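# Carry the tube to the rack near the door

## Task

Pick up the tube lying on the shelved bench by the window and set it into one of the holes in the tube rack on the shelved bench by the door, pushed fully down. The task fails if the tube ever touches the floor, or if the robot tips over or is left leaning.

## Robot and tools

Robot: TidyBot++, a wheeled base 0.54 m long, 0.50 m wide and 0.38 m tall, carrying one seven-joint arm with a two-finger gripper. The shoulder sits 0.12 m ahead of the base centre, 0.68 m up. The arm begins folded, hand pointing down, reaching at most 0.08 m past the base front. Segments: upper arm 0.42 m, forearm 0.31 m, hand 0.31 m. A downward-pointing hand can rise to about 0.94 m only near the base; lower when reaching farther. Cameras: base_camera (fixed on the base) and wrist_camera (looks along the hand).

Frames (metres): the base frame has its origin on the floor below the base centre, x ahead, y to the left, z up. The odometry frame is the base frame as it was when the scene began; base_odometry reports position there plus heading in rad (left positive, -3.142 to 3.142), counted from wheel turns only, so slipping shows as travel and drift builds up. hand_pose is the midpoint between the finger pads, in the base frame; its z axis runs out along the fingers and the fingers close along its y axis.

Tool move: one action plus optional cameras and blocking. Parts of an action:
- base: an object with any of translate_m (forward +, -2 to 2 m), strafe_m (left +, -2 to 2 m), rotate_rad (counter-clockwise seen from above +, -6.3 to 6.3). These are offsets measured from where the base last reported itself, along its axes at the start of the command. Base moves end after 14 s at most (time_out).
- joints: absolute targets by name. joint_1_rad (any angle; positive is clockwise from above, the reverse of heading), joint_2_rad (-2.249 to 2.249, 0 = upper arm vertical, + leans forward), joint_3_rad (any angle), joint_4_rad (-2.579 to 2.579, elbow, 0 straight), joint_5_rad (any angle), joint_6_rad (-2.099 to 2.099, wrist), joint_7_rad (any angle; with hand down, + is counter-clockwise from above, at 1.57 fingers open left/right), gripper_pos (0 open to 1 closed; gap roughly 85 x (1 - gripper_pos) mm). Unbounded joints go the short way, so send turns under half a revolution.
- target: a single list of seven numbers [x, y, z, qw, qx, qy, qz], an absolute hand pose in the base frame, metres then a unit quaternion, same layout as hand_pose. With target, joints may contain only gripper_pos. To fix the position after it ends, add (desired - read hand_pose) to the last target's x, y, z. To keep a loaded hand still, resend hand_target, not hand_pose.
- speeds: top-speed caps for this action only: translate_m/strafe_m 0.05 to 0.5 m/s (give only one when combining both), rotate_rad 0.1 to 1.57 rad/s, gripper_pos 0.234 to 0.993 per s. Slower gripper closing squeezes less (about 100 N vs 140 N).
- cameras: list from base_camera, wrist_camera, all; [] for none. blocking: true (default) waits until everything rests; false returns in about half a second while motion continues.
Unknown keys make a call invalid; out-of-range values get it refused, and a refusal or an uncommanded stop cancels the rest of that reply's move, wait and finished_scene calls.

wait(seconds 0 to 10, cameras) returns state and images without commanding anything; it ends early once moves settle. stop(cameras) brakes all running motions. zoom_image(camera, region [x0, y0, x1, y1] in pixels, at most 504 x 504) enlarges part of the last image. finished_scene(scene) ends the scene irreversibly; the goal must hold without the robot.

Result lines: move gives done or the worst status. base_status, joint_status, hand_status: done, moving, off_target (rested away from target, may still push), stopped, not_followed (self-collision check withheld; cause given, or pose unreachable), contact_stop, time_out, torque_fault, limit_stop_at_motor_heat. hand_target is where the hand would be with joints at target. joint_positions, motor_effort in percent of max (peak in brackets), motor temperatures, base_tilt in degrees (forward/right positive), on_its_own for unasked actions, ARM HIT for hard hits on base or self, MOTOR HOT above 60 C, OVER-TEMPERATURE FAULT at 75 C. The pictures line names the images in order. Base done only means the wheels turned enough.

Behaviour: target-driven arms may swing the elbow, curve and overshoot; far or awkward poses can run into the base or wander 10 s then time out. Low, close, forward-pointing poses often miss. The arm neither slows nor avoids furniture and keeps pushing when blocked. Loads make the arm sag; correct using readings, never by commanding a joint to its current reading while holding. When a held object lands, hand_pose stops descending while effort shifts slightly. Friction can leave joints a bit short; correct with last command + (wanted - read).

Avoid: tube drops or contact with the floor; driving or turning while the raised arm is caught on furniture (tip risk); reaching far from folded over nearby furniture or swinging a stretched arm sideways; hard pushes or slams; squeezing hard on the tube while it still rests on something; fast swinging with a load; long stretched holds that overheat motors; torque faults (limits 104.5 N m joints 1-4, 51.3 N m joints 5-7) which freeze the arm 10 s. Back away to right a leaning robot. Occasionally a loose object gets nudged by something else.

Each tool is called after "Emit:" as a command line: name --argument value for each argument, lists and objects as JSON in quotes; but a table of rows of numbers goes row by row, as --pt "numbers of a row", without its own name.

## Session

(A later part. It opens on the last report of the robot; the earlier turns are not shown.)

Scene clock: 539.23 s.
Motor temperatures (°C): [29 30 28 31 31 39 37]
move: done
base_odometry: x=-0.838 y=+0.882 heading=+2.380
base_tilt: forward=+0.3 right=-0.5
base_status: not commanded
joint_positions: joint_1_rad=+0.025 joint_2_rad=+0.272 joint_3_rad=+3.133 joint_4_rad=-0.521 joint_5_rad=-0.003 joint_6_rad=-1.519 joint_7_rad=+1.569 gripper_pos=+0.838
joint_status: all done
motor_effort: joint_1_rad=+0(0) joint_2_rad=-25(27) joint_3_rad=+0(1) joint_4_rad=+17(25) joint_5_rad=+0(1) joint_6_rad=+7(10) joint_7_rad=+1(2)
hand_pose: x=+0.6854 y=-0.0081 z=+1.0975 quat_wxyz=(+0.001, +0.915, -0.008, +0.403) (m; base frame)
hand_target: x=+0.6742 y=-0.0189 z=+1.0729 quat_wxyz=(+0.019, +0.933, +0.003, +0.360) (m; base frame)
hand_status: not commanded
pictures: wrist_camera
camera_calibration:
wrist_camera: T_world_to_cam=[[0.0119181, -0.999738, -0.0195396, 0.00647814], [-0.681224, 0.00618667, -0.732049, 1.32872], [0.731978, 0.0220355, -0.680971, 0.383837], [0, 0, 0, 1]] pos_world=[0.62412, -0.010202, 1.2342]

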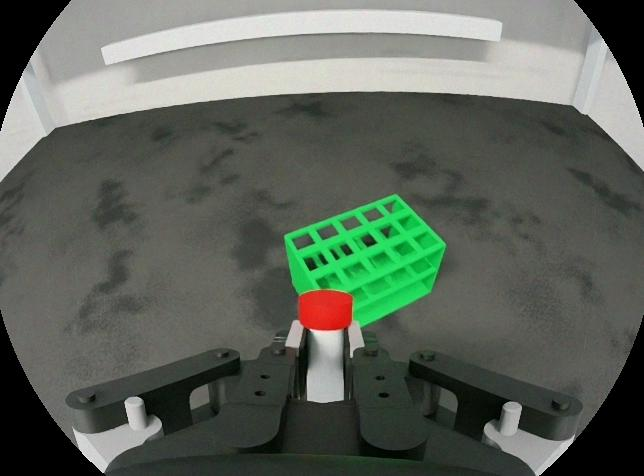

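Emit:
move --joints '{"joint_2_rad": 0.132, "joint_4_rad": -1.303, "joint_6_rad": -0.164}' --cameras '[]'

Emit:
move --joints '{"joint_2_rad": 0.125, "joint_4_rad": -1.426, "joint_6_rad": -0.049}' --cameras '["wrist_camera"]'

Scene clock: 591.50 s.
Motor temperatures (°C): [29 30 28 31 31 39 37]
move: done
base_odometry: x=-0.838 y=+0.882 heading=+2.380
base_tilt: forward=+0.3 right=-0.4
base_status: not commanded
joint_positions: joint_1_rad=+0.025 joint_2_rad=+0.144 joint_3_rad=+3.133 joint_4_rad=-1.287 joint_5_rad=-0.003 joint_6_rad=-0.238 joint_7_rad=+1.569 gripper_pos=+0.838
joint_status: all done
motor_effort: joint_1_rad=+0(0) joint_2_rad=-26(28) joint_3_rad=+0(1) joint_4_rad=+22(25) joint_5_rad=+1(1) joint_6_rad=+8(10) joint_7_rad=+1(1)
hand_pose: x=+0.8004 y=-0.0100 z=+1.1112 quat_wxyz=(+0.003, +0.741, -0.008, +0.671) (m; base frame)
hand_target: x=+0.7967 y=-0.0156 z=+1.1327 quat_wxyz=(+0.029, +0.717, +0.011, +0.696) (m; base frame)
hand_status: not commanded
pictures: none
No camera images: "cameras" was empty.

Scene clock: 592.50 s.
Motor temperatures (°C): [29 30 28 31 31 39 37]
move: done
base_odometry: x=-0.838 y=+0.882 heading=+2.380
base_tilt: forward=+0.3 right=-0.4
base_status: not commanded
joint_positions: joint_1_rad=+0.025 joint_2_rad=+0.123 joint_3_rad=+3.133 joint_4_rad=-1.396 joint_5_rad=-0.003 joint_6_rad=-0.109 joint_7_rad=+1.569 gripper_pos=+0.838
joint_status: all done
motor_effort: joint_1_rad=+1(1) joint_2_rad=-23(27) joint_3_rad=+0(0) joint_4_rad=+21(23) joint_5_rad=+1(1) joint_6_rad=+7(10) joint_7_rad=+1(1)
hand_pose: x=+0.7953 y=-0.0100 z=+1.0974 quat_wxyz=(+0.004, +0.727, -0.008, +0.686) (m; base frame)
hand_target: x=+0.7966 y=-0.0148 z=+1.0964 quat_wxyz=(+0.028, +0.717, +0.012, +0.696) (m; base frame)
hand_status: not commanded
pictures: wrist_camera
camera_calibration:
wrist_camera: T_world_to_cam=[[0.0142335, -0.999898, 0.00125812, -0.0213391], [-0.0661172, -0.00219667, -0.997809, 1.20584], [0.99771, 0.0141191, -0.0661418, -0.58281], [0, 0, 0, 1]] pos_world=[0.661507, -0.0104593, 1.16468]

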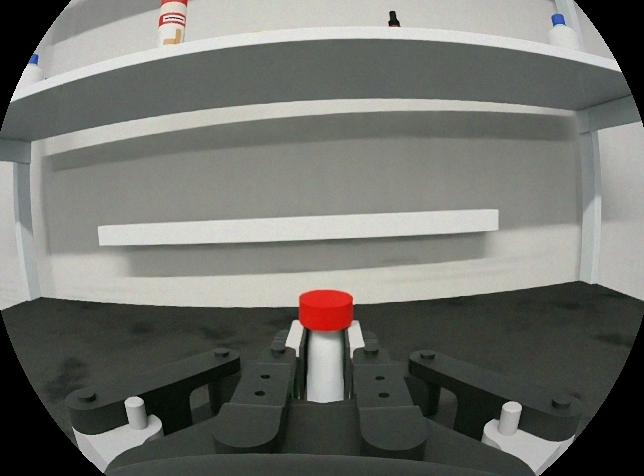

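Emit:
move --joints '{"joint_2_rad": 0.105, "joint_4_rad": -1.335, "joint_6_rad": -0.164}' --cameras '[]'

Emit:
move --joints '{"joint_2_rad": 0.098, "joint_4_rad": -1.457, "joint_6_rad": -0.045}' --cameras '[]'

Scene clock: 609.13 s.
Motor temperatures (°C): [29 30 28 31 31 39 37]
move: done
base_odometry: x=-0.838 y=+0.882 heading=+2.380
base_tilt: forward=+0.4 right=-0.4
base_status: not commanded
joint_positions: joint_1_rad=+0.025 joint_2_rad=+0.109 joint_3_rad=+3.133 joint_4_rad=-1.336 joint_5_rad=-0.003 joint_6_rad=-0.126 joint_7_rad=+1.569 gripper_pos=+0.838
joint_status: all done
motor_effort: joint_1_rad=+0(1) joint_2_rad=-25(27) joint_3_rad=+0(1) joint_4_rad=+23(26) joint_5_rad=+0(1) joint_6_rad=+9(10) joint_7_rad=+1(2)
hand_pose: x=+0.7876 y=-0.0098 z=+1.1397 quat_wxyz=(+0.004, +0.707, -0.007, +0.707) (m; base frame)
hand_target: x=+0.7856 y=-0.0152 z=+1.1309 quat_wxyz=(+0.029, +0.719, +0.012, +0.695) (m; base frame)
hand_status: not commanded
pictures: none
No camera images: "cameras" was empty.

Scene clock: 610.10 s.
Motor temperatures (°C): [29 30 28 31 31 39 37]
move: done
base_odometry: x=-0.838 y=+0.882 heading=+2.380
base_tilt: forward=+0.3 right=-0.4
base_status: not commanded
joint_positions: joint_1_rad=+0.025 joint_2_rad=+0.104 joint_3_rad=+3.133 joint_4_rad=-1.448 joint_5_rad=-0.003 joint_6_rad=-0.104 joint_7_rad=+1.569 gripper_pos=+0.838
joint_status: all done
motor_effort: joint_1_rad=+0(0) joint_2_rad=-25(26) joint_3_rad=+0(1) joint_4_rad=+23(25) joint_5_rad=+0(1) joint_6_rad=+8(11) joint_7_rad=+1(1)
hand_pose: x=+0.7868 y=-0.0098 z=+1.0799 quat_wxyz=(+0.004, +0.737, -0.008, +0.676) (m; base frame)
hand_target: x=+0.7854 y=-0.0144 z=+1.0965 quat_wxyz=(+0.028, +0.717, +0.012, +0.696) (m; base frame)
hand_status: not commanded
pictures: none
No camera images: "cameras" was empty.

Emit:
move --joints '{"joint_2_rad": 0.098, "joint_4_rad": -1.515, "joint_6_rad": 0.019}' --cameras '["wrist_camera"]'

Scene clock: 615.30 s.
Motor temperatures (°C): [29 30 28 31 31 39 37]
move: done
base_odometry: x=-0.838 y=+0.882 heading=+2.380
base_tilt: forward=+0.3 right=-0.4
base_status: not commanded
joint_positions: joint_1_rad=+0.025 joint_2_rad=+0.102 joint_3_rad=+3.133 joint_4_rad=-1.504 joint_5_rad=-0.003 joint_6_rad=-0.049 joint_7_rad=+1.569 gripper_pos=+0.838
joint_status: all done
motor_effort: joint_1_rad=+0(1) joint_2_rad=-25(26) joint_3_rad=+0(0) joint_4_rad=+23(24) joint_5_rad=+1(1) joint_6_rad=+9(11) joint_7_rad=+1(1)
hand_pose: x=+0.7862 y=-0.0098 z=+1.0628 quat_wxyz=(+0.004, +0.736, -0.008, +0.677) (m; base frame)
hand_target: x=+0.7852 y=-0.0139 z=+1.0801 quat_wxyz=(+0.028, +0.715, +0.013, +0.698) (m; base frame)
hand_status: not commanded
pictures: wrist_camera
camera_calibration:
wrist_camera: T_world_to_cam=[[0.014144, -0.9999, 0.000686771, -0.02029], [-0.0928086, -0.00199669, -0.995682, 1.18943], [0.995584, 0.0140192, -0.0928275, -0.545924], [0, 0, 0, 1]] pos_world=[0.65419, -0.0102596, 1.13363]

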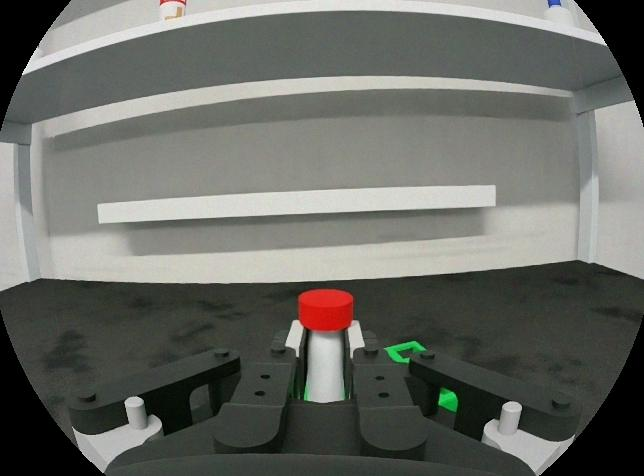

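Emit:
zoom_image --camera "wrist_camera" --region '[280, 320, 480, 430]'

Scaled by 2.520.

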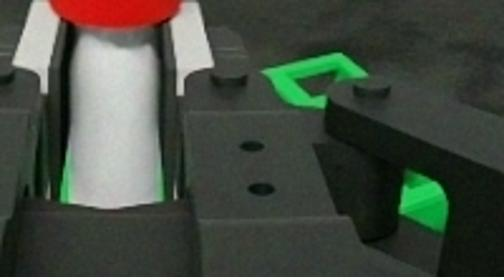

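Emit:
move --joints '{"joint_2_rad": 0.099, "joint_4_rad": -1.563, "joint_6_rad": 0.067}' --cameras '[]'

Scene clock: 647.47 s.
Motor temperatures (°C): [29 30 28 31 31 39 37]
move: done
base_odometry: x=-0.838 y=+0.882 heading=+2.380
base_tilt: forward=+0.4 right=-0.4
base_status: not commanded
joint_positions: joint_1_rad=+0.025 joint_2_rad=+0.102 joint_3_rad=+3.133 joint_4_rad=-1.552 joint_5_rad=-0.003 joint_6_rad=-0.002 joint_7_rad=+1.569 gripper_pos=+0.838
joint_status: all done
motor_effort: joint_1_rad=+0(0) joint_2_rad=-24(26) joint_3_rad=+0(1) joint_4_rad=+23(24) joint_5_rad=+0(1) joint_6_rad=+9(10) joint_7_rad=+1(1)
hand_pose: x=+0.7852 y=-0.0098 z=+1.0476 quat_wxyz=(+0.004, +0.737, -0.008, +0.676) (m; base frame)
hand_target: x=+0.7846 y=-0.0136 z=+1.0644 quat_wxyz=(+0.028, +0.715, +0.013, +0.698) (m; base frame)
hand_status: not commanded
pictures: none
No camera images: "cameras" was empty.

Emit:
move --joints '{"joint_2_rad": 0.105, "joint_4_rad": -1.597, "joint_6_rad": 0.104}' --cameras '["wrist_camera"]'

Emit:
zoom_image --camera "wrist_camera" --region '[200, 270, 500, 440]'

Scene clock: 652.20 s.
Motor temperatures (°C): [29 30 28 31 31 39 37]
move: done
base_odometry: x=-0.838 y=+0.882 heading=+2.380
base_tilt: forward=+0.4 right=-0.4
base_status: not commanded
joint_positions: joint_1_rad=+0.025 joint_2_rad=+0.102 joint_3_rad=+3.133 joint_4_rad=-1.586 joint_5_rad=-0.003 joint_6_rad=+0.037 joint_7_rad=+1.569 gripper_pos=+0.838
joint_status: all done
motor_effort: joint_1_rad=+0(0) joint_2_rad=-25(26) joint_3_rad=+0(1) joint_4_rad=+23(25) joint_5_rad=+0(1) joint_6_rad=+9(11) joint_7_rad=+1(1)
hand_pose: x=+0.7843 y=-0.0098 z=+1.0387 quat_wxyz=(+0.004, +0.735, -0.008, +0.678) (m; base frame)
hand_target: x=+0.7857 y=-0.0134 z=+1.0507 quat_wxyz=(+0.027, +0.717, +0.013, +0.697) (m; base frame)
hand_status: not commanded
pictures: wrist_camera
camera_calibration:
wrist_camera: T_world_to_cam=[[0.0138511, -0.999904, 0.000872125, -0.0202554], [-0.088616, -0.00209633, -0.996064, 1.16231], [0.99597, 0.0137193, -0.0886365, -0.550917], [0, 0, 0, 1]] pos_world=[0.651976, -0.0102587, 1.10893]

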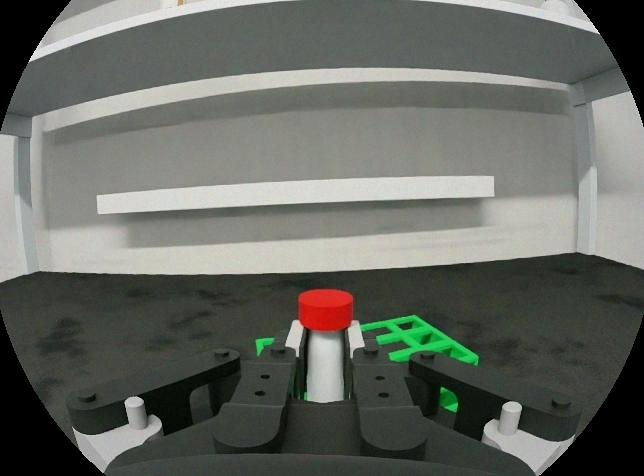

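Scaled by 1.680.

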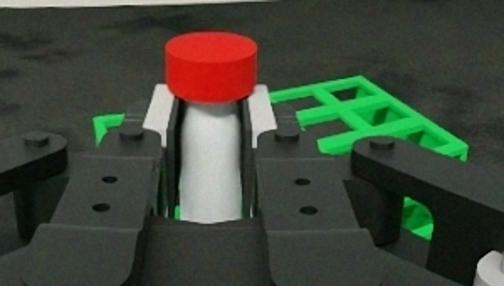

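Emit:
move --joints '{"joint_2_rad": 0.109, "joint_4_rad": -1.625, "joint_6_rad": 0.13}' --cameras '["wrist_camera"]'

Scene clock: 655.67 s.
Motor temperatures (°C): [29 30 28 31 31 39 37]
move: done
base_odometry: x=-0.838 y=+0.882 heading=+2.380
base_tilt: forward=+0.4 right=-0.4
base_status: not commanded
joint_positions: joint_1_rad=+0.025 joint_2_rad=+0.102 joint_3_rad=+3.133 joint_4_rad=-1.613 joint_5_rad=-0.003 joint_6_rad=+0.063 joint_7_rad=+1.569 gripper_pos=+0.838
joint_status: all done
motor_effort: joint_1_rad=+0(1) joint_2_rad=-24(25) joint_3_rad=+0(0) joint_4_rad=+22(25) joint_5_rad=+0(1) joint_6_rad=+8(10) joint_7_rad=+1(1)
hand_pose: x=+0.7832 y=-0.0098 z=+1.0294 quat_wxyz=(+0.004, +0.735, -0.008, +0.677) (m; base frame)
hand_target: x=+0.7858 y=-0.0133 z=+1.0387 quat_wxyz=(+0.027, +0.719, +0.014, +0.695) (m; base frame)
hand_status: not commanded
pictures: wrist_camera
camera_calibration:
wrist_camera: T_world_to_cam=[[0.0138524, -0.999904, 0.000848697, -0.0202088], [-0.0903114, -0.00209646, -0.995911, 1.1542], [0.995817, 0.0137191, -0.0903318, -0.54876], [0, 0, 0, 1]] pos_world=[0.650982, -0.0102587, 1.09993]

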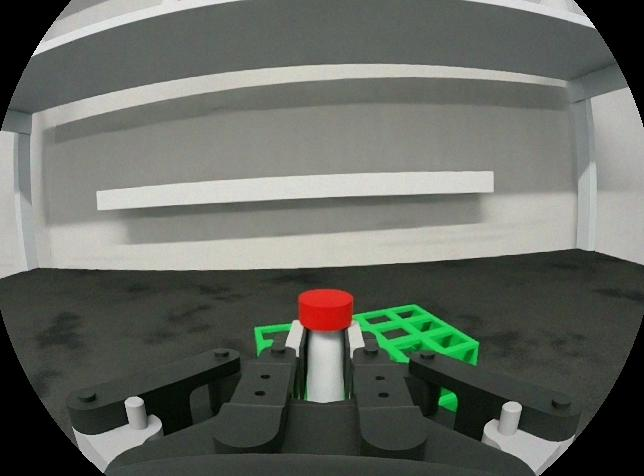

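Emit:
move --joints '{"joint_2_rad": 0.116, "joint_4_rad": -1.645, "joint_6_rad": 0.145}' --cameras '["wrist_camera"]'

Emit:
zoom_image --camera "wrist_camera" --region '[240, 270, 490, 430]'

Scene clock: 659.30 s.
Motor temperatures (°C): [29 30 28 31 31 39 37]
move: done
base_odometry: x=-0.838 y=+0.882 heading=+2.380
base_tilt: forward=+0.3 right=-0.4
base_status: not commanded
joint_positions: joint_1_rad=+0.025 joint_2_rad=+0.104 joint_3_rad=+3.133 joint_4_rad=-1.632 joint_5_rad=-0.003 joint_6_rad=+0.078 joint_7_rad=+1.569 gripper_pos=+0.838
joint_status: all done
motor_effort: joint_1_rad=+0(0) joint_2_rad=-24(25) joint_3_rad=+0(0) joint_4_rad=+23(24) joint_5_rad=+1(1) joint_6_rad=+8(9) joint_7_rad=+1(1)
hand_pose: x=+0.7825 y=-0.0098 z=+1.0214 quat_wxyz=(+0.004, +0.737, -0.008, +0.675) (m; base frame)
hand_target: x=+0.7871 y=-0.0132 z=+1.0263 quat_wxyz=(+0.027, +0.723, +0.014, +0.690) (m; base frame)
hand_status: not commanded
pictures: wrist_camera
camera_calibration:
wrist_camera: T_world_to_cam=[[0.0137479, -0.999905, 0.000682016, -0.0199501], [-0.0958107, -0.00199627, -0.995398, 1.14994], [0.995305, 0.0136193, -0.0958291, -0.542897], [0, 0, 0, 1]] pos_world=[0.650799, -0.0102587, 1.09264]

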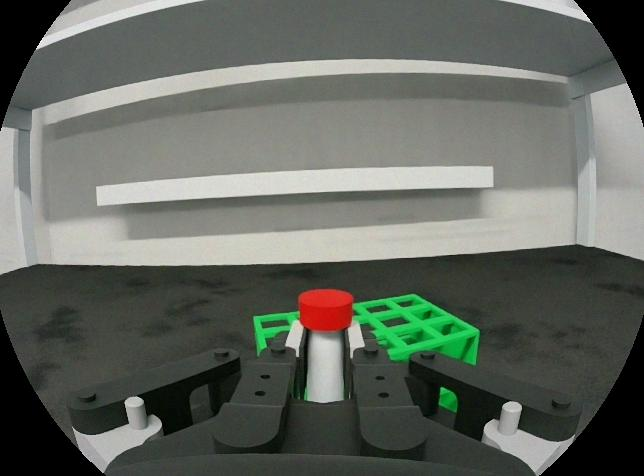

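Scaled by 2.016.

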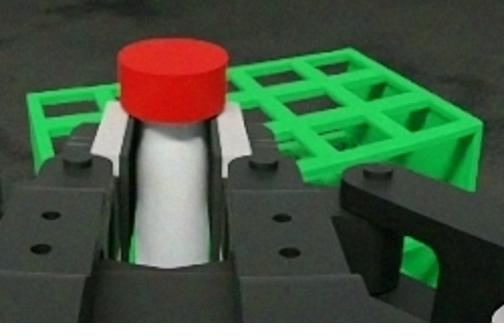

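Emit:
move --joints '{"joint_2_rad": 0.122, "joint_4_rad": -1.663, "joint_6_rad": 0.16}' --cameras '[]'

Emit:
move --joints '{"joint_2_rad": 0.128, "joint_4_rad": -1.681, "joint_6_rad": 0.175}' --cameras '["wrist_camera"]'

Emit:
zoom_image --camera "wrist_camera" --region '[240, 270, 490, 430]'

Scene clock: 663.37 s.
Motor temperatures (°C): [29 30 28 31 31 39 37]
move: done
base_odometry: x=-0.838 y=+0.882 heading=+2.380
base_tilt: forward=+0.3 right=-0.4
base_status: not commanded
joint_positions: joint_1_rad=+0.025 joint_2_rad=+0.104 joint_3_rad=+3.133 joint_4_rad=-1.644 joint_5_rad=-0.003 joint_6_rad=+0.099 joint_7_rad=+1.569 gripper_pos=+0.838
joint_status: all done
motor_effort: joint_1_rad=+0(1) joint_2_rad=-23(25) joint_3_rad=+0(0) joint_4_rad=+22(23) joint_5_rad=+1(1) joint_6_rad=+9(9) joint_7_rad=+1(1)
hand_pose: x=+0.7822 y=-0.0098 z=+1.0207 quat_wxyz=(+0.004, +0.734, -0.008, +0.679) (m; base frame)
hand_target: x=+0.7880 y=-0.0132 z=+1.0158 quat_wxyz=(+0.026, +0.726, +0.014, +0.687) (m; base frame)
hand_status: not commanded
pictures: none
No camera images: "cameras" was empty.

Scene clock: 663.93 s.
Motor temperatures (°C): [29 30 28 31 31 39 37]
move: done
base_odometry: x=-0.838 y=+0.882 heading=+2.380
base_tilt: forward=+0.3 right=-0.4
base_status: not commanded
joint_positions: joint_1_rad=+0.025 joint_2_rad=+0.104 joint_3_rad=+3.133 joint_4_rad=-1.655 joint_5_rad=-0.003 joint_6_rad=+0.120 joint_7_rad=+1.569 gripper_pos=+0.838
joint_status: all done
motor_effort: joint_1_rad=+0(1) joint_2_rad=-22(23) joint_3_rad=+0(0) joint_4_rad=+21(22) joint_5_rad=+0(1) joint_6_rad=+7(9) joint_7_rad=+1(1)
hand_pose: x=+0.7818 y=-0.0098 z=+1.0204 quat_wxyz=(+0.004, +0.731, -0.008, +0.683) (m; base frame)
hand_target: x=+0.7886 y=-0.0131 z=+1.0053 quat_wxyz=(+0.026, +0.729, +0.014, +0.684) (m; base frame)
hand_status: not commanded
pictures: wrist_camera
camera_calibration:
wrist_camera: T_world_to_cam=[[0.0136546, -0.999906, 0.00125865, -0.0203856], [-0.0762171, -0.00229592, -0.997089, 1.13525], [0.996998, 0.0135189, -0.0762413, -0.563626], [0, 0, 0, 1]] pos_world=[0.648737, -0.0101576, 1.089]

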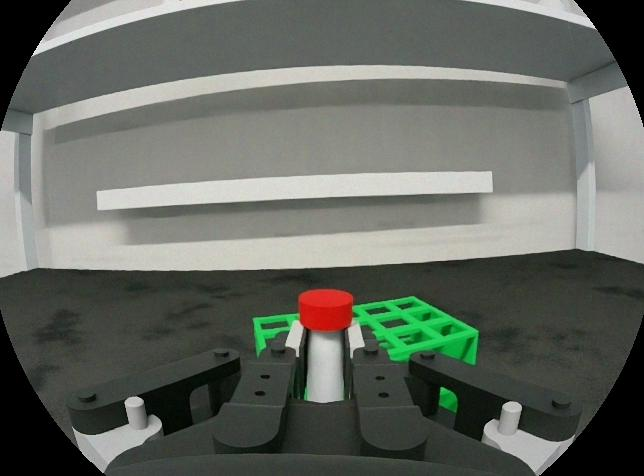

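Scaled by 2.016.

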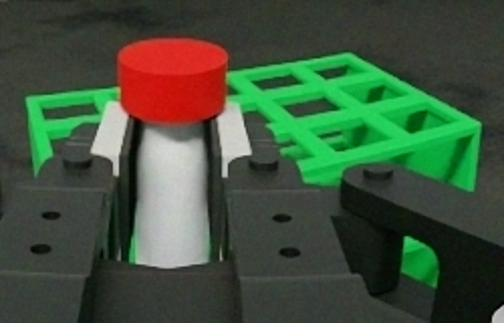

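Emit:
move --joints '{"joint_2_rad": 0.118, "joint_4_rad": -1.653, "joint_6_rad": 0.155}' --cameras '[]'

Emit:
move --joints '{"gripper_pos": 0.6}' --speeds '{"gripper_pos": 0.234}' --cameras '["wrist_camera"]'

Scene clock: 668.77 s.
Motor temperatures (°C): [29 30 28 31 31 39 37]
move: done
base_odometry: x=-0.838 y=+0.882 heading=+2.380
base_tilt: forward=+0.3 right=-0.4
base_status: not commanded
joint_positions: joint_1_rad=+0.025 joint_2_rad=+0.104 joint_3_rad=+3.133 joint_4_rad=-1.650 joint_5_rad=-0.003 joint_6_rad=+0.120 joint_7_rad=+1.569 gripper_pos=+0.838
joint_status: all done
motor_effort: joint_1_rad=+0(1) joint_2_rad=-24(25) joint_3_rad=+0(1) joint_4_rad=+23(24) joint_5_rad=+0(1) joint_6_rad=+9(9) joint_7_rad=+1(1)
hand_pose: x=+0.7824 y=-0.0098 z=+1.0233 quat_wxyz=(+0.004, +0.729, -0.008, +0.684) (m; base frame)
hand_target: x=+0.7873 y=-0.0132 z=+1.0231 quat_wxyz=(+0.027, +0.723, +0.014, +0.690) (m; base frame)
hand_status: not commanded
pictures: none
No camera images: "cameras" was empty.

Scene clock: 670.47 s.
Motor temperatures (°C): [29 30 28 31 31 39 37]
move: done
base_odometry: x=-0.838 y=+0.882 heading=+2.380
base_tilt: forward=+0.3 right=-0.4
base_status: not commanded
joint_positions: joint_1_rad=+0.025 joint_2_rad=+0.104 joint_3_rad=+3.133 joint_4_rad=-1.650 joint_5_rad=-0.003 joint_6_rad=+0.120 joint_7_rad=+1.569 gripper_pos=+0.599
joint_status: all done
motor_effort: joint_1_rad=+0(0) joint_2_rad=-24(25) joint_3_rad=+0(1) joint_4_rad=+22(24) joint_5_rad=+0(1) joint_6_rad=+9(10) joint_7_rad=+1(1)
hand_pose: x=+0.7824 y=-0.0098 z=+1.0233 quat_wxyz=(+0.004, +0.729, -0.008, +0.684) (m; base frame)
hand_target: x=+0.7873 y=-0.0132 z=+1.0231 quat_wxyz=(+0.027, +0.723, +0.014, +0.690) (m; base frame)
hand_status: not commanded
pictures: wrist_camera
camera_calibration:
wrist_camera: T_world_to_cam=[[0.0136552, -0.999906, 0.00142297, -0.0206704], [-0.0715129, -0.00239607, -0.997437, 1.13487], [0.997346, 0.0135185, -0.0715388, -0.568992], [0, 0, 0, 1]] pos_world=[0.648923, -0.0102573, 1.09129]

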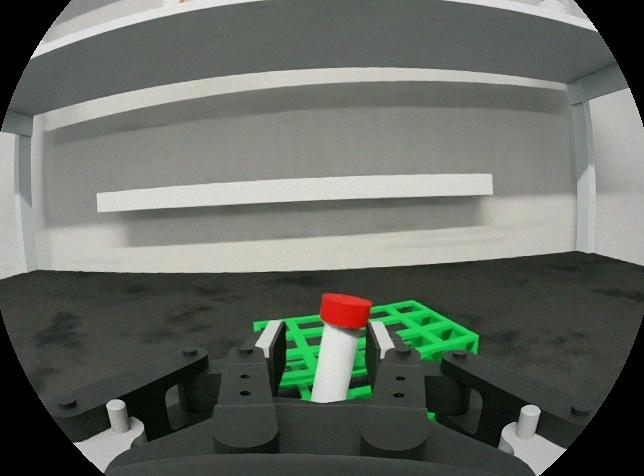

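Emit:
zoom_image --camera "wrist_camera" --region '[240, 270, 490, 430]'

Scaled by 2.016.

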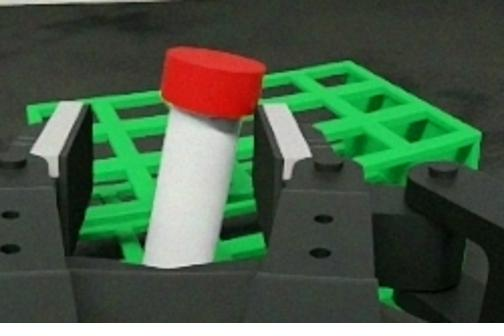

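Emit:
zoom_image --camera "wrist_camera" --region '[270, 330, 390, 410]'

Scaled by 4.200.

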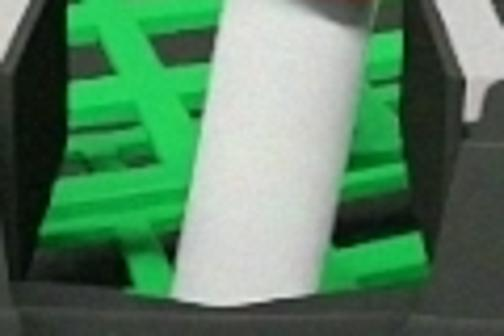

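Emit:
move --joints '{"gripper_pos": 0.86}' --speeds '{"gripper_pos": 0.234}' --cameras '["wrist_camera"]'

Emit:
zoom_image --camera "wrist_camera" --region '[280, 280, 372, 410]'

Scene clock: 725.53 s.
Motor temperatures (°C): [29 30 28 31 31 39 37]
move: done
base_odometry: x=-0.838 y=+0.882 heading=+2.380
base_tilt: forward=+0.3 right=-0.4
base_status: not commanded
joint_positions: joint_1_rad=+0.025 joint_2_rad=+0.104 joint_3_rad=+3.133 joint_4_rad=-1.650 joint_5_rad=-0.003 joint_6_rad=+0.120 joint_7_rad=+1.569 gripper_pos=+0.862
joint_status: all done
motor_effort: joint_1_rad=+0(1) joint_2_rad=-24(25) joint_3_rad=+0(1) joint_4_rad=+23(24) joint_5_rad=+0(1) joint_6_rad=+9(9) joint_7_rad=+1(1)
hand_pose: x=+0.7824 y=-0.0098 z=+1.0233 quat_wxyz=(+0.004, +0.729, -0.008, +0.684) (m; base frame)
hand_target: x=+0.7873 y=-0.0132 z=+1.0231 quat_wxyz=(+0.027, +0.723, +0.014, +0.690) (m; base frame)
hand_status: not commanded
pictures: wrist_camera
camera_calibration:
wrist_camera: T_world_to_cam=[[0.0136552, -0.999906, 0.00142297, -0.0206704], [-0.0715129, -0.00239607, -0.997437, 1.13487], [0.997346, 0.0135185, -0.0715388, -0.568992], [0, 0, 0, 1]] pos_world=[0.648923, -0.0102573, 1.09129]

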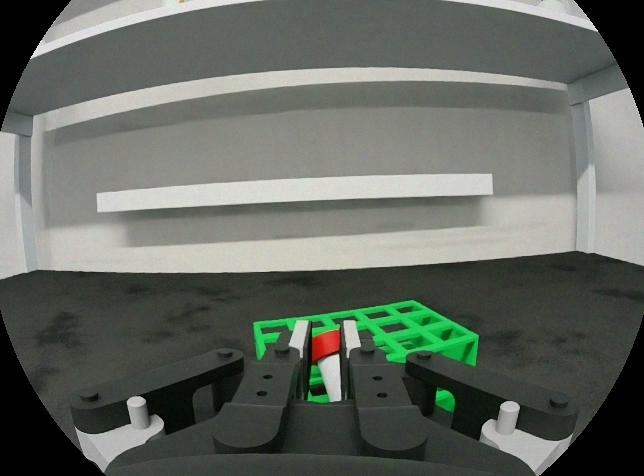

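Scaled by 3.877.

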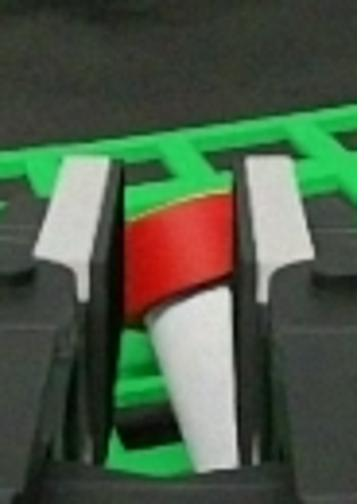

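Emit:
move --joints '{"gripper_pos": 0.5}' --speeds '{"gripper_pos": 0.234}' --cameras '["wrist_camera"]'

Emit:
zoom_image --camera "wrist_camera" --region '[240, 290, 400, 410]'

Scene clock: 734.23 s.
Motor temperatures (°C): [29 30 28 31 31 39 37]
move: done
base_odometry: x=-0.838 y=+0.882 heading=+2.380
base_tilt: forward=+0.3 right=-0.4
base_status: not commanded
joint_positions: joint_1_rad=+0.025 joint_2_rad=+0.104 joint_3_rad=+3.133 joint_4_rad=-1.650 joint_5_rad=-0.003 joint_6_rad=+0.120 joint_7_rad=+1.569 gripper_pos=+0.499
joint_status: all done
motor_effort: joint_1_rad=+0(0) joint_2_rad=-24(25) joint_3_rad=-1(1) joint_4_rad=+23(24) joint_5_rad=+0(1) joint_6_rad=+10(10) joint_7_rad=+1(1)
hand_pose: x=+0.7824 y=-0.0098 z=+1.0233 quat_wxyz=(+0.004, +0.729, -0.008, +0.684) (m; base frame)
hand_target: x=+0.7873 y=-0.0132 z=+1.0231 quat_wxyz=(+0.027, +0.723, +0.014, +0.690) (m; base frame)
hand_status: not commanded
pictures: wrist_camera
camera_calibration:
wrist_camera: T_world_to_cam=[[0.0136552, -0.999906, 0.00142297, -0.0206704], [-0.0715129, -0.00239607, -0.997437, 1.13487], [0.997346, 0.0135185, -0.0715388, -0.568992], [0, 0, 0, 1]] pos_world=[0.648923, -0.0102573, 1.09129]

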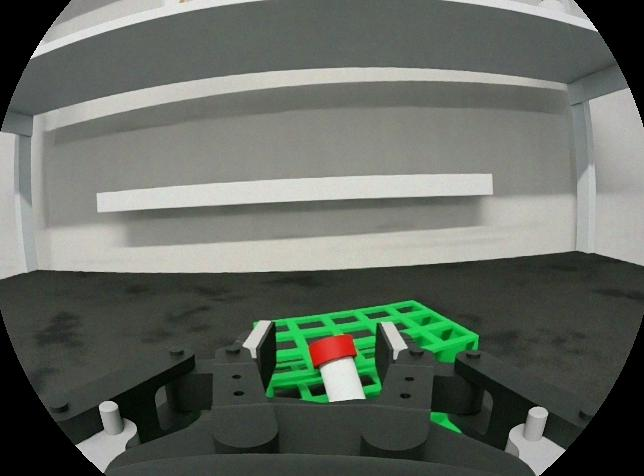

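Scaled by 3.150.

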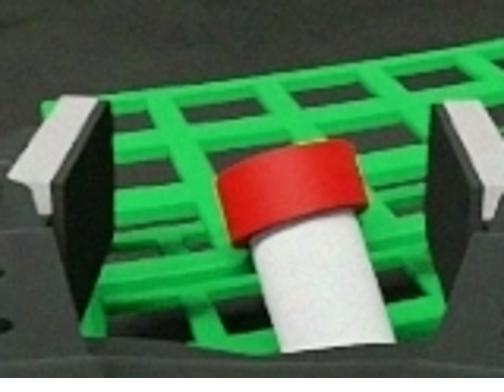

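Emit:
move --joints '{"joint_2_rad": 0.105, "joint_4_rad": -1.335, "joint_6_rad": -0.164}' --cameras '["wrist_camera"]'

Emit:
move --joints '{"joint_1_rad": 0.009, "joint_2_rad": 0.20, "joint_4_rad": -0.57, "joint_6_rad": -1.78, "joint_7_rad": 1.87, "gripper_pos": 0.45}' --cameras '[]'

Emit:
move --base '{"translate_m": 0.15}' --speeds '{"translate_m": 0.15}'

Scene clock: 767.80 s.
Motor temperatures (°C): [29 30 28 31 31 39 37]
move: done
base_odometry: x=-0.838 y=+0.882 heading=+2.380
base_tilt: forward=+0.4 right=-0.4
base_status: not commanded
joint_positions: joint_1_rad=+0.025 joint_2_rad=+0.105 joint_3_rad=+3.133 joint_4_rad=-1.338 joint_5_rad=-0.003 joint_6_rad=-0.083 joint_7_rad=+1.569 gripper_pos=+0.499
joint_status: all done
motor_effort: joint_1_rad=+0(0) joint_2_rad=-25(26) joint_3_rad=+0(1) joint_4_rad=+23(25) joint_5_rad=+0(1) joint_6_rad=+9(10) joint_7_rad=+1(1)
hand_pose: x=+0.7855 y=-0.0098 z=+1.1546 quat_wxyz=(+0.004, +0.691, -0.007, +0.723) (m; base frame)
hand_target: x=+0.7856 y=-0.0152 z=+1.1309 quat_wxyz=(+0.029, +0.719, +0.012, +0.695) (m; base frame)
hand_status: not commanded
pictures: wrist_camera
camera_calibration:
wrist_camera: T_world_to_cam=[[0.0137503, -0.999894, 0.00470824, -0.0247141], [0.0369927, -0.00419676, -0.999307, 1.18299], [0.999221, 0.013915, 0.0369311, -0.68946], [0, 0, 0, 1]] pos_world=[0.6455, -0.010153, 1.20775]

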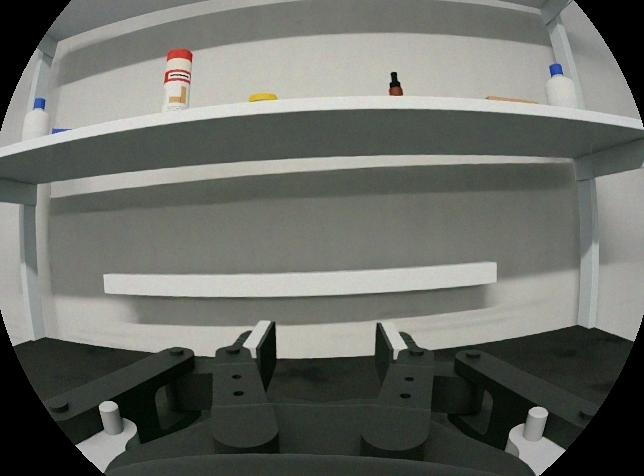

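Scene clock: 770.43 s.
Motor temperatures (°C): [29 30 28 31 31 39 37]
move: done
base_odometry: x=-0.838 y=+0.882 heading=+2.380
base_tilt: forward=+0.3 right=-0.4
base_status: not commanded
joint_positions: joint_1_rad=+0.023 joint_2_rad=+0.184 joint_3_rad=+3.133 joint_4_rad=-0.576 joint_5_rad=-0.003 joint_6_rad=-1.699 joint_7_rad=+1.827 gripper_pos=+0.451
joint_status: all done
motor_effort: joint_1_rad=+0(1) joint_2_rad=-21(26) joint_3_rad=-1(1) joint_4_rad=+16(24) joint_5_rad=+0(1) joint_6_rad=+6(10) joint_7_rad=+1(2)
hand_pose: x=+0.6087 y=-0.0058 z=+1.0822 quat_wxyz=(+0.043, +0.935, +0.114, +0.332) (m; base frame)
hand_target: x=+0.5949 y=-0.0045 z=+1.0615 quat_wxyz=(+0.051, +0.946, +0.139, +0.287) (m; base frame)
hand_status: not commanded
pictures: none
No camera images: "cameras" was empty.

Scene clock: 772.00 s.
Motor temperatures (°C): [29 30 28 31 31 39 37]
move: done
base_odometry: x=-0.946 y=+0.986 heading=+2.381
base_tilt: forward=+0.3 right=-0.4
base_status: done
joint_positions: joint_1_rad=+0.023 joint_2_rad=+0.200 joint_3_rad=+3.133 joint_4_rad=-0.573 joint_5_rad=-0.003 joint_6_rad=-1.705 joint_7_rad=+1.828 gripper_pos=+0.451
joint_status: not commanded
motor_effort: joint_1_rad=+0(1) joint_2_rad=-21(25) joint_3_rad=-1(1) joint_4_rad=+16(17) joint_5_rad=+0(1) joint_6_rad=+5(6) joint_7_rad=+1(1)
hand_pose: x=+0.6139 y=-0.0056 z=+1.0736 quat_wxyz=(+0.042, +0.939, +0.115, +0.323) (m; base frame)
hand_target: x=+0.5949 y=-0.0045 z=+1.0615 quat_wxyz=(+0.051, +0.946, +0.139, +0.287) (m; base frame)
hand_status: not commanded
pictures: base_camera, wrist_camera
camera_calibration:
wrist_camera: T_world_to_cam=[[0.213274, -0.967693, 0.134478, -0.279401], [-0.768854, -0.251168, -0.58803, 1.16017], [0.602809, 0.0220172, -0.797582, 0.624354], [0, 0, 0, 1]] pos_world=[0.575222, 0.00727607, 1.21776]

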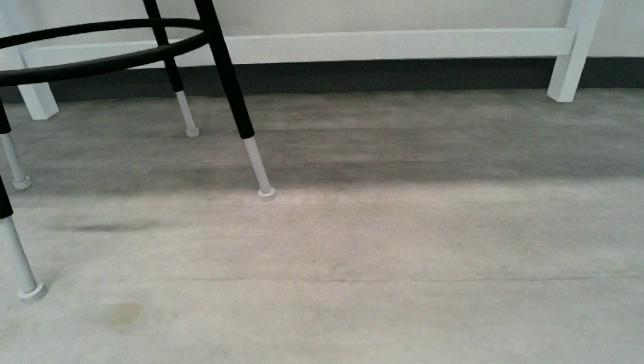

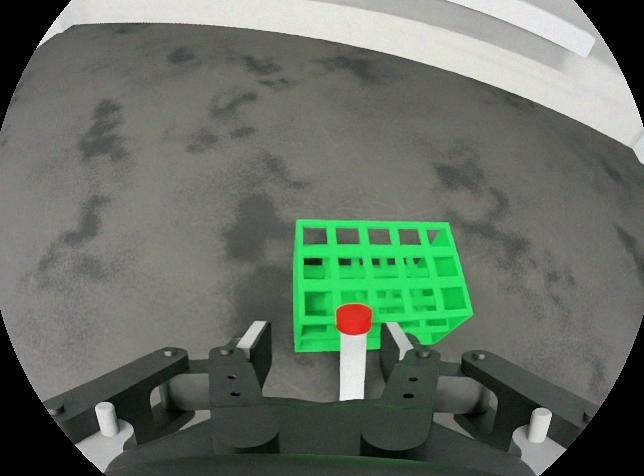

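Emit:
move --joints '{"joint_1_rad": 0.064, "joint_2_rad": 0.241, "joint_4_rad": -0.622, "joint_6_rad": -1.69}' --cameras '["wrist_camera"]'

Emit:
zoom_image --camera "wrist_camera" --region '[230, 250, 430, 420]'

Scene clock: 792.43 s.
Motor temperatures (°C): [29 30 28 31 31 39 37]
move: done
base_odometry: x=-0.946 y=+0.986 heading=+2.381
base_tilt: forward=+0.3 right=-0.4
base_status: not commanded
joint_positions: joint_1_rad=+0.059 joint_2_rad=+0.235 joint_3_rad=+3.133 joint_4_rad=-0.611 joint_5_rad=-0.003 joint_6_rad=-1.702 joint_7_rad=+1.828 gripper_pos=+0.451
joint_status: all done
motor_effort: joint_1_rad=+0(2) joint_2_rad=-22(25) joint_3_rad=-1(1) joint_4_rad=+16(18) joint_5_rad=+0(1) joint_6_rad=+4(6) joint_7_rad=+1(1)
hand_pose: x=+0.6256 y=-0.0245 z=+1.0414 quat_wxyz=(+0.043, +0.951, +0.099, +0.289) (m; base frame)
hand_target: x=+0.6299 y=-0.0328 z=+1.0360 quat_wxyz=(+0.058, +0.950, +0.113, +0.284) (m; base frame)
hand_status: not commanded
pictures: wrist_camera
camera_calibration:
wrist_camera: T_world_to_cam=[[0.186557, -0.975302, 0.118246, -0.262445], [-0.816303, -0.220854, -0.533735, 1.1194], [0.546668, 0.00304759, -0.837344, 0.668162], [0, 0, 0, 1]] pos_world=[0.597471, -0.0107747, 1.18798]

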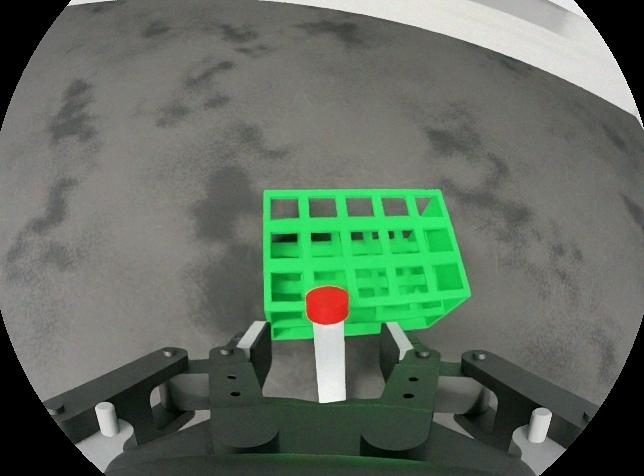

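Scaled by 2.520.

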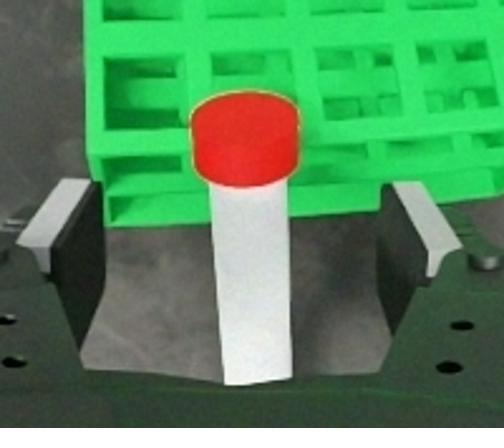

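Emit:
move --joints '{"joint_1_rad": 0.05, "joint_2_rad": 0.254, "joint_4_rad": -0.676, "joint_6_rad": -1.54}' --cameras '["wrist_camera"]'

Emit:
zoom_image --camera "wrist_camera" --region '[230, 250, 430, 420]'

Scene clock: 810.47 s.
Motor temperatures (°C): [29 30 28 31 31 39 37]
move: done
base_odometry: x=-0.946 y=+0.986 heading=+2.381
base_tilt: forward=+0.4 right=-0.4
base_status: not commanded
joint_positions: joint_1_rad=+0.058 joint_2_rad=+0.247 joint_3_rad=+3.133 joint_4_rad=-0.663 joint_5_rad=-0.003 joint_6_rad=-1.595 joint_7_rad=+1.828 gripper_pos=+0.451
joint_status: all done
motor_effort: joint_1_rad=+0(1) joint_2_rad=-24(26) joint_3_rad=+0(1) joint_4_rad=+17(19) joint_5_rad=+0(0) joint_6_rad=+5(6) joint_7_rad=+1(1)
hand_pose: x=+0.6543 y=-0.0254 z=+1.0327 quat_wxyz=(+0.046, +0.945, +0.098, +0.310) (m; base frame)
hand_target: x=+0.6696 y=-0.0272 z=+1.0334 quat_wxyz=(+0.063, +0.937, +0.119, +0.323) (m; base frame)
hand_status: not commanded
pictures: wrist_camera
camera_calibration:
wrist_camera: T_world_to_cam=[[0.182038, -0.974895, 0.128226, -0.274945], [-0.792229, -0.222657, -0.568152, 1.15771], [0.582439, 0.00184033, -0.812872, 0.596304], [0, 0, 0, 1]] pos_world=[0.619915, -0.0113663, 1.17773]

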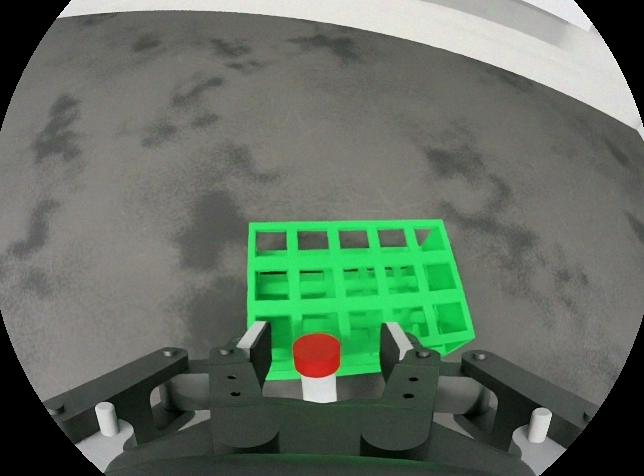

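Scaled by 2.520.

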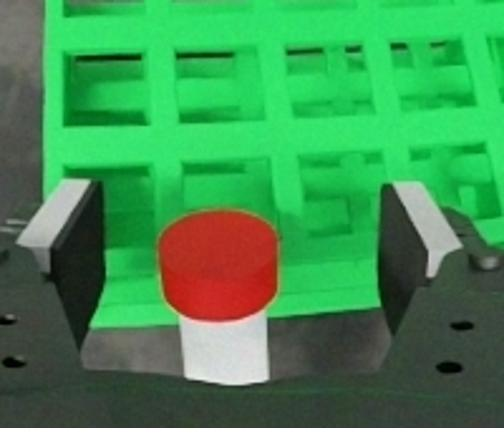

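Emit:
move --joints '{"gripper_pos": 0.77}' --speeds '{"gripper_pos": 0.234}' --cameras '["wrist_camera"]'

Emit:
zoom_image --camera "wrist_camera" --region '[230, 250, 430, 420]'

Scene clock: 817.10 s.
Motor temperatures (°C): [29 30 28 31 31 39 37]
move: done
base_odometry: x=-0.946 y=+0.986 heading=+2.381
base_tilt: forward=+0.4 right=-0.4
base_status: not commanded
joint_positions: joint_1_rad=+0.058 joint_2_rad=+0.247 joint_3_rad=+3.133 joint_4_rad=-0.663 joint_5_rad=-0.003 joint_6_rad=-1.595 joint_7_rad=+1.828 gripper_pos=+0.770
joint_status: all done
motor_effort: joint_1_rad=+0(0) joint_2_rad=-24(25) joint_3_rad=-1(1) joint_4_rad=+17(18) joint_5_rad=+0(0) joint_6_rad=+6(6) joint_7_rad=+1(1)
hand_pose: x=+0.6543 y=-0.0254 z=+1.0327 quat_wxyz=(+0.046, +0.945, +0.098, +0.310) (m; base frame)
hand_target: x=+0.6696 y=-0.0272 z=+1.0334 quat_wxyz=(+0.063, +0.937, +0.119, +0.323) (m; base frame)
hand_status: not commanded
pictures: wrist_camera
camera_calibration:
wrist_camera: T_world_to_cam=[[0.182115, -0.974873, 0.128282, -0.275058], [-0.792212, -0.222752, -0.568139, 1.15769], [0.582438, 0.00183994, -0.812873, 0.596305], [0, 0, 0, 1]] pos_world=[0.619915, -0.011366, 1.17773]

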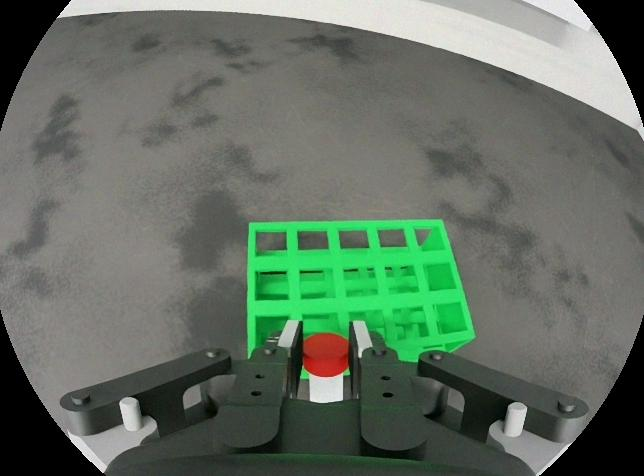

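Scaled by 2.520.

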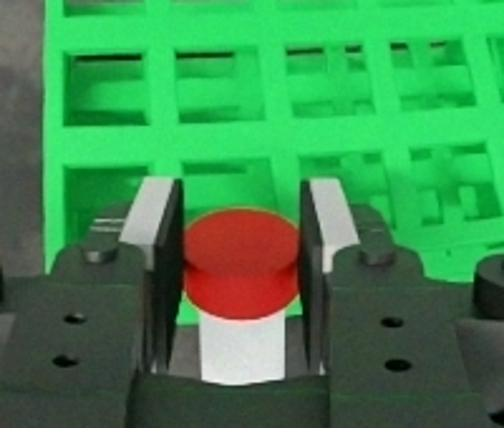

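Emit:
move --joints '{"gripper_pos": 0.81}' --speeds '{"gripper_pos": 0.234}' --cameras '["wrist_camera"]'

Emit:
zoom_image --camera "wrist_camera" --region '[230, 250, 430, 420]'

Scene clock: 821.00 s.
Motor temperatures (°C): [29 30 28 31 31 39 37]
move: done
base_odometry: x=-0.946 y=+0.986 heading=+2.381
base_tilt: forward=+0.3 right=-0.4
base_status: not commanded
joint_positions: joint_1_rad=+0.058 joint_2_rad=+0.244 joint_3_rad=+3.133 joint_4_rad=-0.664 joint_5_rad=-0.003 joint_6_rad=-1.595 joint_7_rad=+1.828 gripper_pos=+0.810
joint_status: all done
motor_effort: joint_1_rad=+0(0) joint_2_rad=-22(24) joint_3_rad=+0(1) joint_4_rad=+16(18) joint_5_rad=+0(0) joint_6_rad=+4(6) joint_7_rad=+1(1)
hand_pose: x=+0.6531 y=-0.0253 z=+1.0339 quat_wxyz=(+0.046, +0.944, +0.098, +0.311) (m; base frame)
hand_target: x=+0.6696 y=-0.0272 z=+1.0334 quat_wxyz=(+0.063, +0.937, +0.119, +0.323) (m; base frame)
hand_status: not commanded
pictures: wrist_camera
camera_calibration:
wrist_camera: T_world_to_cam=[[0.18186, -0.974849, 0.128828, -0.275325], [-0.790942, -0.22286, -0.569863, 1.15844], [0.584241, 0.00173952, -0.811578, 0.595518], [0, 0, 0, 1]] pos_world=[0.618407, -0.0112655, 1.17893]

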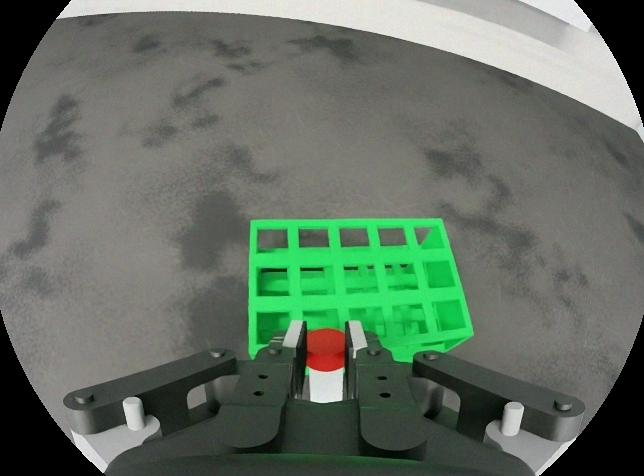

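Scaled by 2.520.

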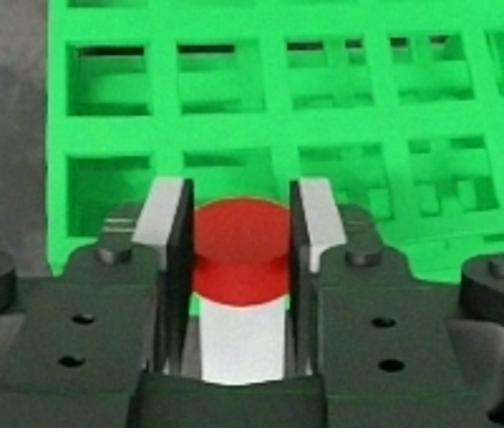

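Emit:
move --joints '{"gripper_pos": 0.5}' --speeds '{"gripper_pos": 0.3}' --cameras '["wrist_camera"]'

Emit:
move --joints '{"joint_1_rad": 0.0, "joint_2_rad": 0.12, "joint_4_rad": -0.57, "joint_6_rad": -1.78, "joint_7_rad": 1.61}' --cameras '[]'

Emit:
move --base '{"rotate_rad": 0.4}' --speeds '{"rotate_rad": 0.4}' --cameras '[]'

Emit:
move --base '{"strafe_m": -0.277}' --speeds '{"strafe_m": 0.2}' --cameras '["base_camera", "wrist_camera"]'

Scene clock: 849.70 s.
Motor temperatures (°C): [29 30 28 31 31 39 37]
move: done
base_odometry: x=-0.946 y=+0.986 heading=+2.381
base_tilt: forward=+0.3 right=-0.4
base_status: not commanded
joint_positions: joint_1_rad=+0.058 joint_2_rad=+0.244 joint_3_rad=+3.133 joint_4_rad=-0.665 joint_5_rad=-0.003 joint_6_rad=-1.595 joint_7_rad=+1.829 gripper_pos=+0.499
joint_status: all done
motor_effort: joint_1_rad=+0(0) joint_2_rad=-23(25) joint_3_rad=+0(1) joint_4_rad=+18(18) joint_5_rad=+0(1) joint_6_rad=+5(6) joint_7_rad=+1(1)
hand_pose: x=+0.6532 y=-0.0253 z=+1.0334 quat_wxyz=(+0.046, +0.944, +0.099, +0.310) (m; base frame)
hand_target: x=+0.6696 y=-0.0272 z=+1.0334 quat_wxyz=(+0.063, +0.937, +0.119, +0.323) (m; base frame)
hand_status: not commanded
pictures: wrist_camera
camera_calibration:
wrist_camera: T_world_to_cam=[[0.182067, -0.974851, 0.128522, -0.275065], [-0.791626, -0.222851, -0.568917, 1.15763], [0.58325, 0.00183941, -0.81229, 0.596445], [0, 0, 0, 1]] pos_world=[0.618611, -0.0112657, 1.17843]

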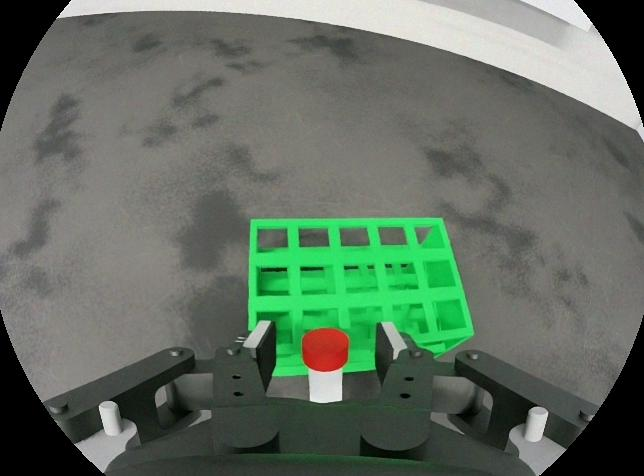

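Scene clock: 851.17 s.
Motor temperatures (°C): [29 30 28 31 31 39 37]
move: done
base_odometry: x=-0.946 y=+0.986 heading=+2.381
base_tilt: forward=+0.3 right=-0.4
base_status: not commanded
joint_positions: joint_1_rad=+0.011 joint_2_rad=+0.113 joint_3_rad=+3.133 joint_4_rad=-0.567 joint_5_rad=-0.003 joint_6_rad=-1.710 joint_7_rad=+1.652 gripper_pos=+0.499
joint_status: all done
motor_effort: joint_1_rad=+0(2) joint_2_rad=-17(30) joint_3_rad=+0(1) joint_4_rad=+15(19) joint_5_rad=+0(1) joint_6_rad=+6(7) joint_7_rad=+1(2)
hand_pose: x=+0.5764 y=+0.0003 z=+1.1170 quat_wxyz=(+0.014, +0.929, +0.037, +0.367) (m; base frame)
hand_target: x=+0.5630 y=-0.0002 z=+1.0984 quat_wxyz=(+0.012, +0.944, +0.019, +0.329) (m; base frame)
hand_status: not commanded
pictures: none
No camera images: "cameras" was empty.

Scene clock: 852.73 s.
Motor temperatures (°C): [29 30 28 31 31 39 37]
move: done
base_odometry: x=-0.946 y=+0.986 heading=+2.780
base_tilt: forward=+0.3 right=-0.4
base_status: done
joint_positions: joint_1_rad=+0.004 joint_2_rad=+0.113 joint_3_rad=+3.133 joint_4_rad=-0.567 joint_5_rad=-0.003 joint_6_rad=-1.710 joint_7_rad=+1.652 gripper_pos=+0.499
joint_status: not commanded
motor_effort: joint_1_rad=+0(2) joint_2_rad=-17(18) joint_3_rad=-1(1) joint_4_rad=+15(16) joint_5_rad=+0(1) joint_6_rad=+6(7) joint_7_rad=+1(1)
hand_pose: x=+0.5764 y=+0.0038 z=+1.1170 quat_wxyz=(+0.012, +0.929, +0.040, +0.367) (m; base frame)
hand_target: x=+0.5630 y=-0.0002 z=+1.0984 quat_wxyz=(+0.012, +0.944, +0.019, +0.329) (m; base frame)
hand_status: not commanded
pictures: none
No camera images: "cameras" was empty.

Scene clock: 854.87 s.
Motor temperatures (°C): [29 30 28 31 31 39 37]
move: done
base_odometry: x=-0.848 y=+1.245 heading=+2.781
base_tilt: forward=+0.4 right=-0.3
base_status: done
joint_positions: joint_1_rad=+0.002 joint_2_rad=+0.113 joint_3_rad=+3.133 joint_4_rad=-0.567 joint_5_rad=-0.003 joint_6_rad=-1.710 joint_7_rad=+1.652 gripper_pos=+0.499
joint_status: not commanded
motor_effort: joint_1_rad=+0(2) joint_2_rad=-18(19) joint_3_rad=+0(2) joint_4_rad=+15(16) joint_5_rad=+0(1) joint_6_rad=+6(7) joint_7_rad=+1(1)
hand_pose: x=+0.5764 y=+0.0046 z=+1.1170 quat_wxyz=(+0.012, +0.929, +0.041, +0.367) (m; base frame)
hand_target: x=+0.5630 y=-0.0002 z=+1.0984 quat_wxyz=(+0.012, +0.944, +0.019, +0.329) (m; base frame)
hand_status: not commanded
pictures: base_camera, wrist_camera
camera_calibration:
wrist_camera: T_world_to_cam=[[0.0939335, -0.994913, 0.0364037, -0.0888729], [-0.732371, -0.0938225, -0.674411, 1.23421], [0.674396, 0.0366888, -0.737458, 0.572783], [0, 0, 0, 1]] pos_world=[0.525963, 0.00636102, 1.258]

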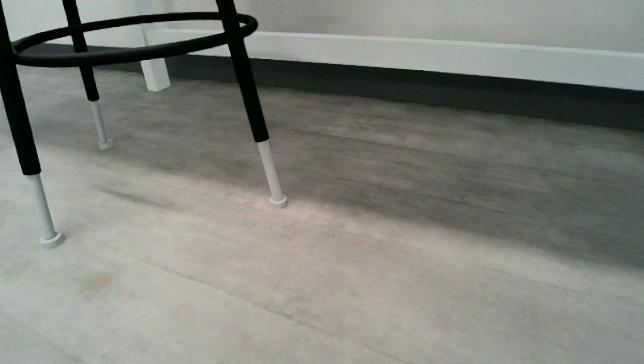

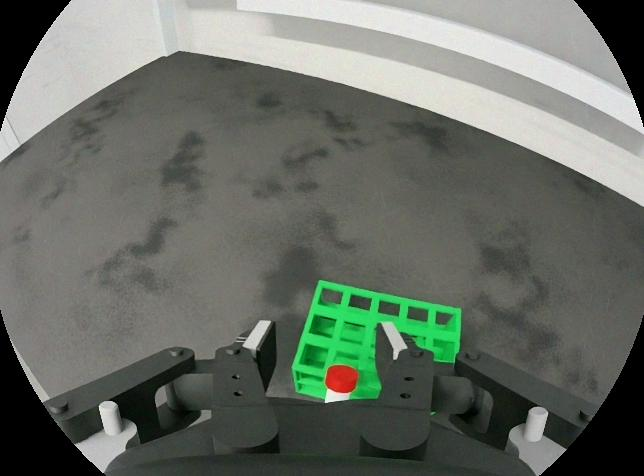

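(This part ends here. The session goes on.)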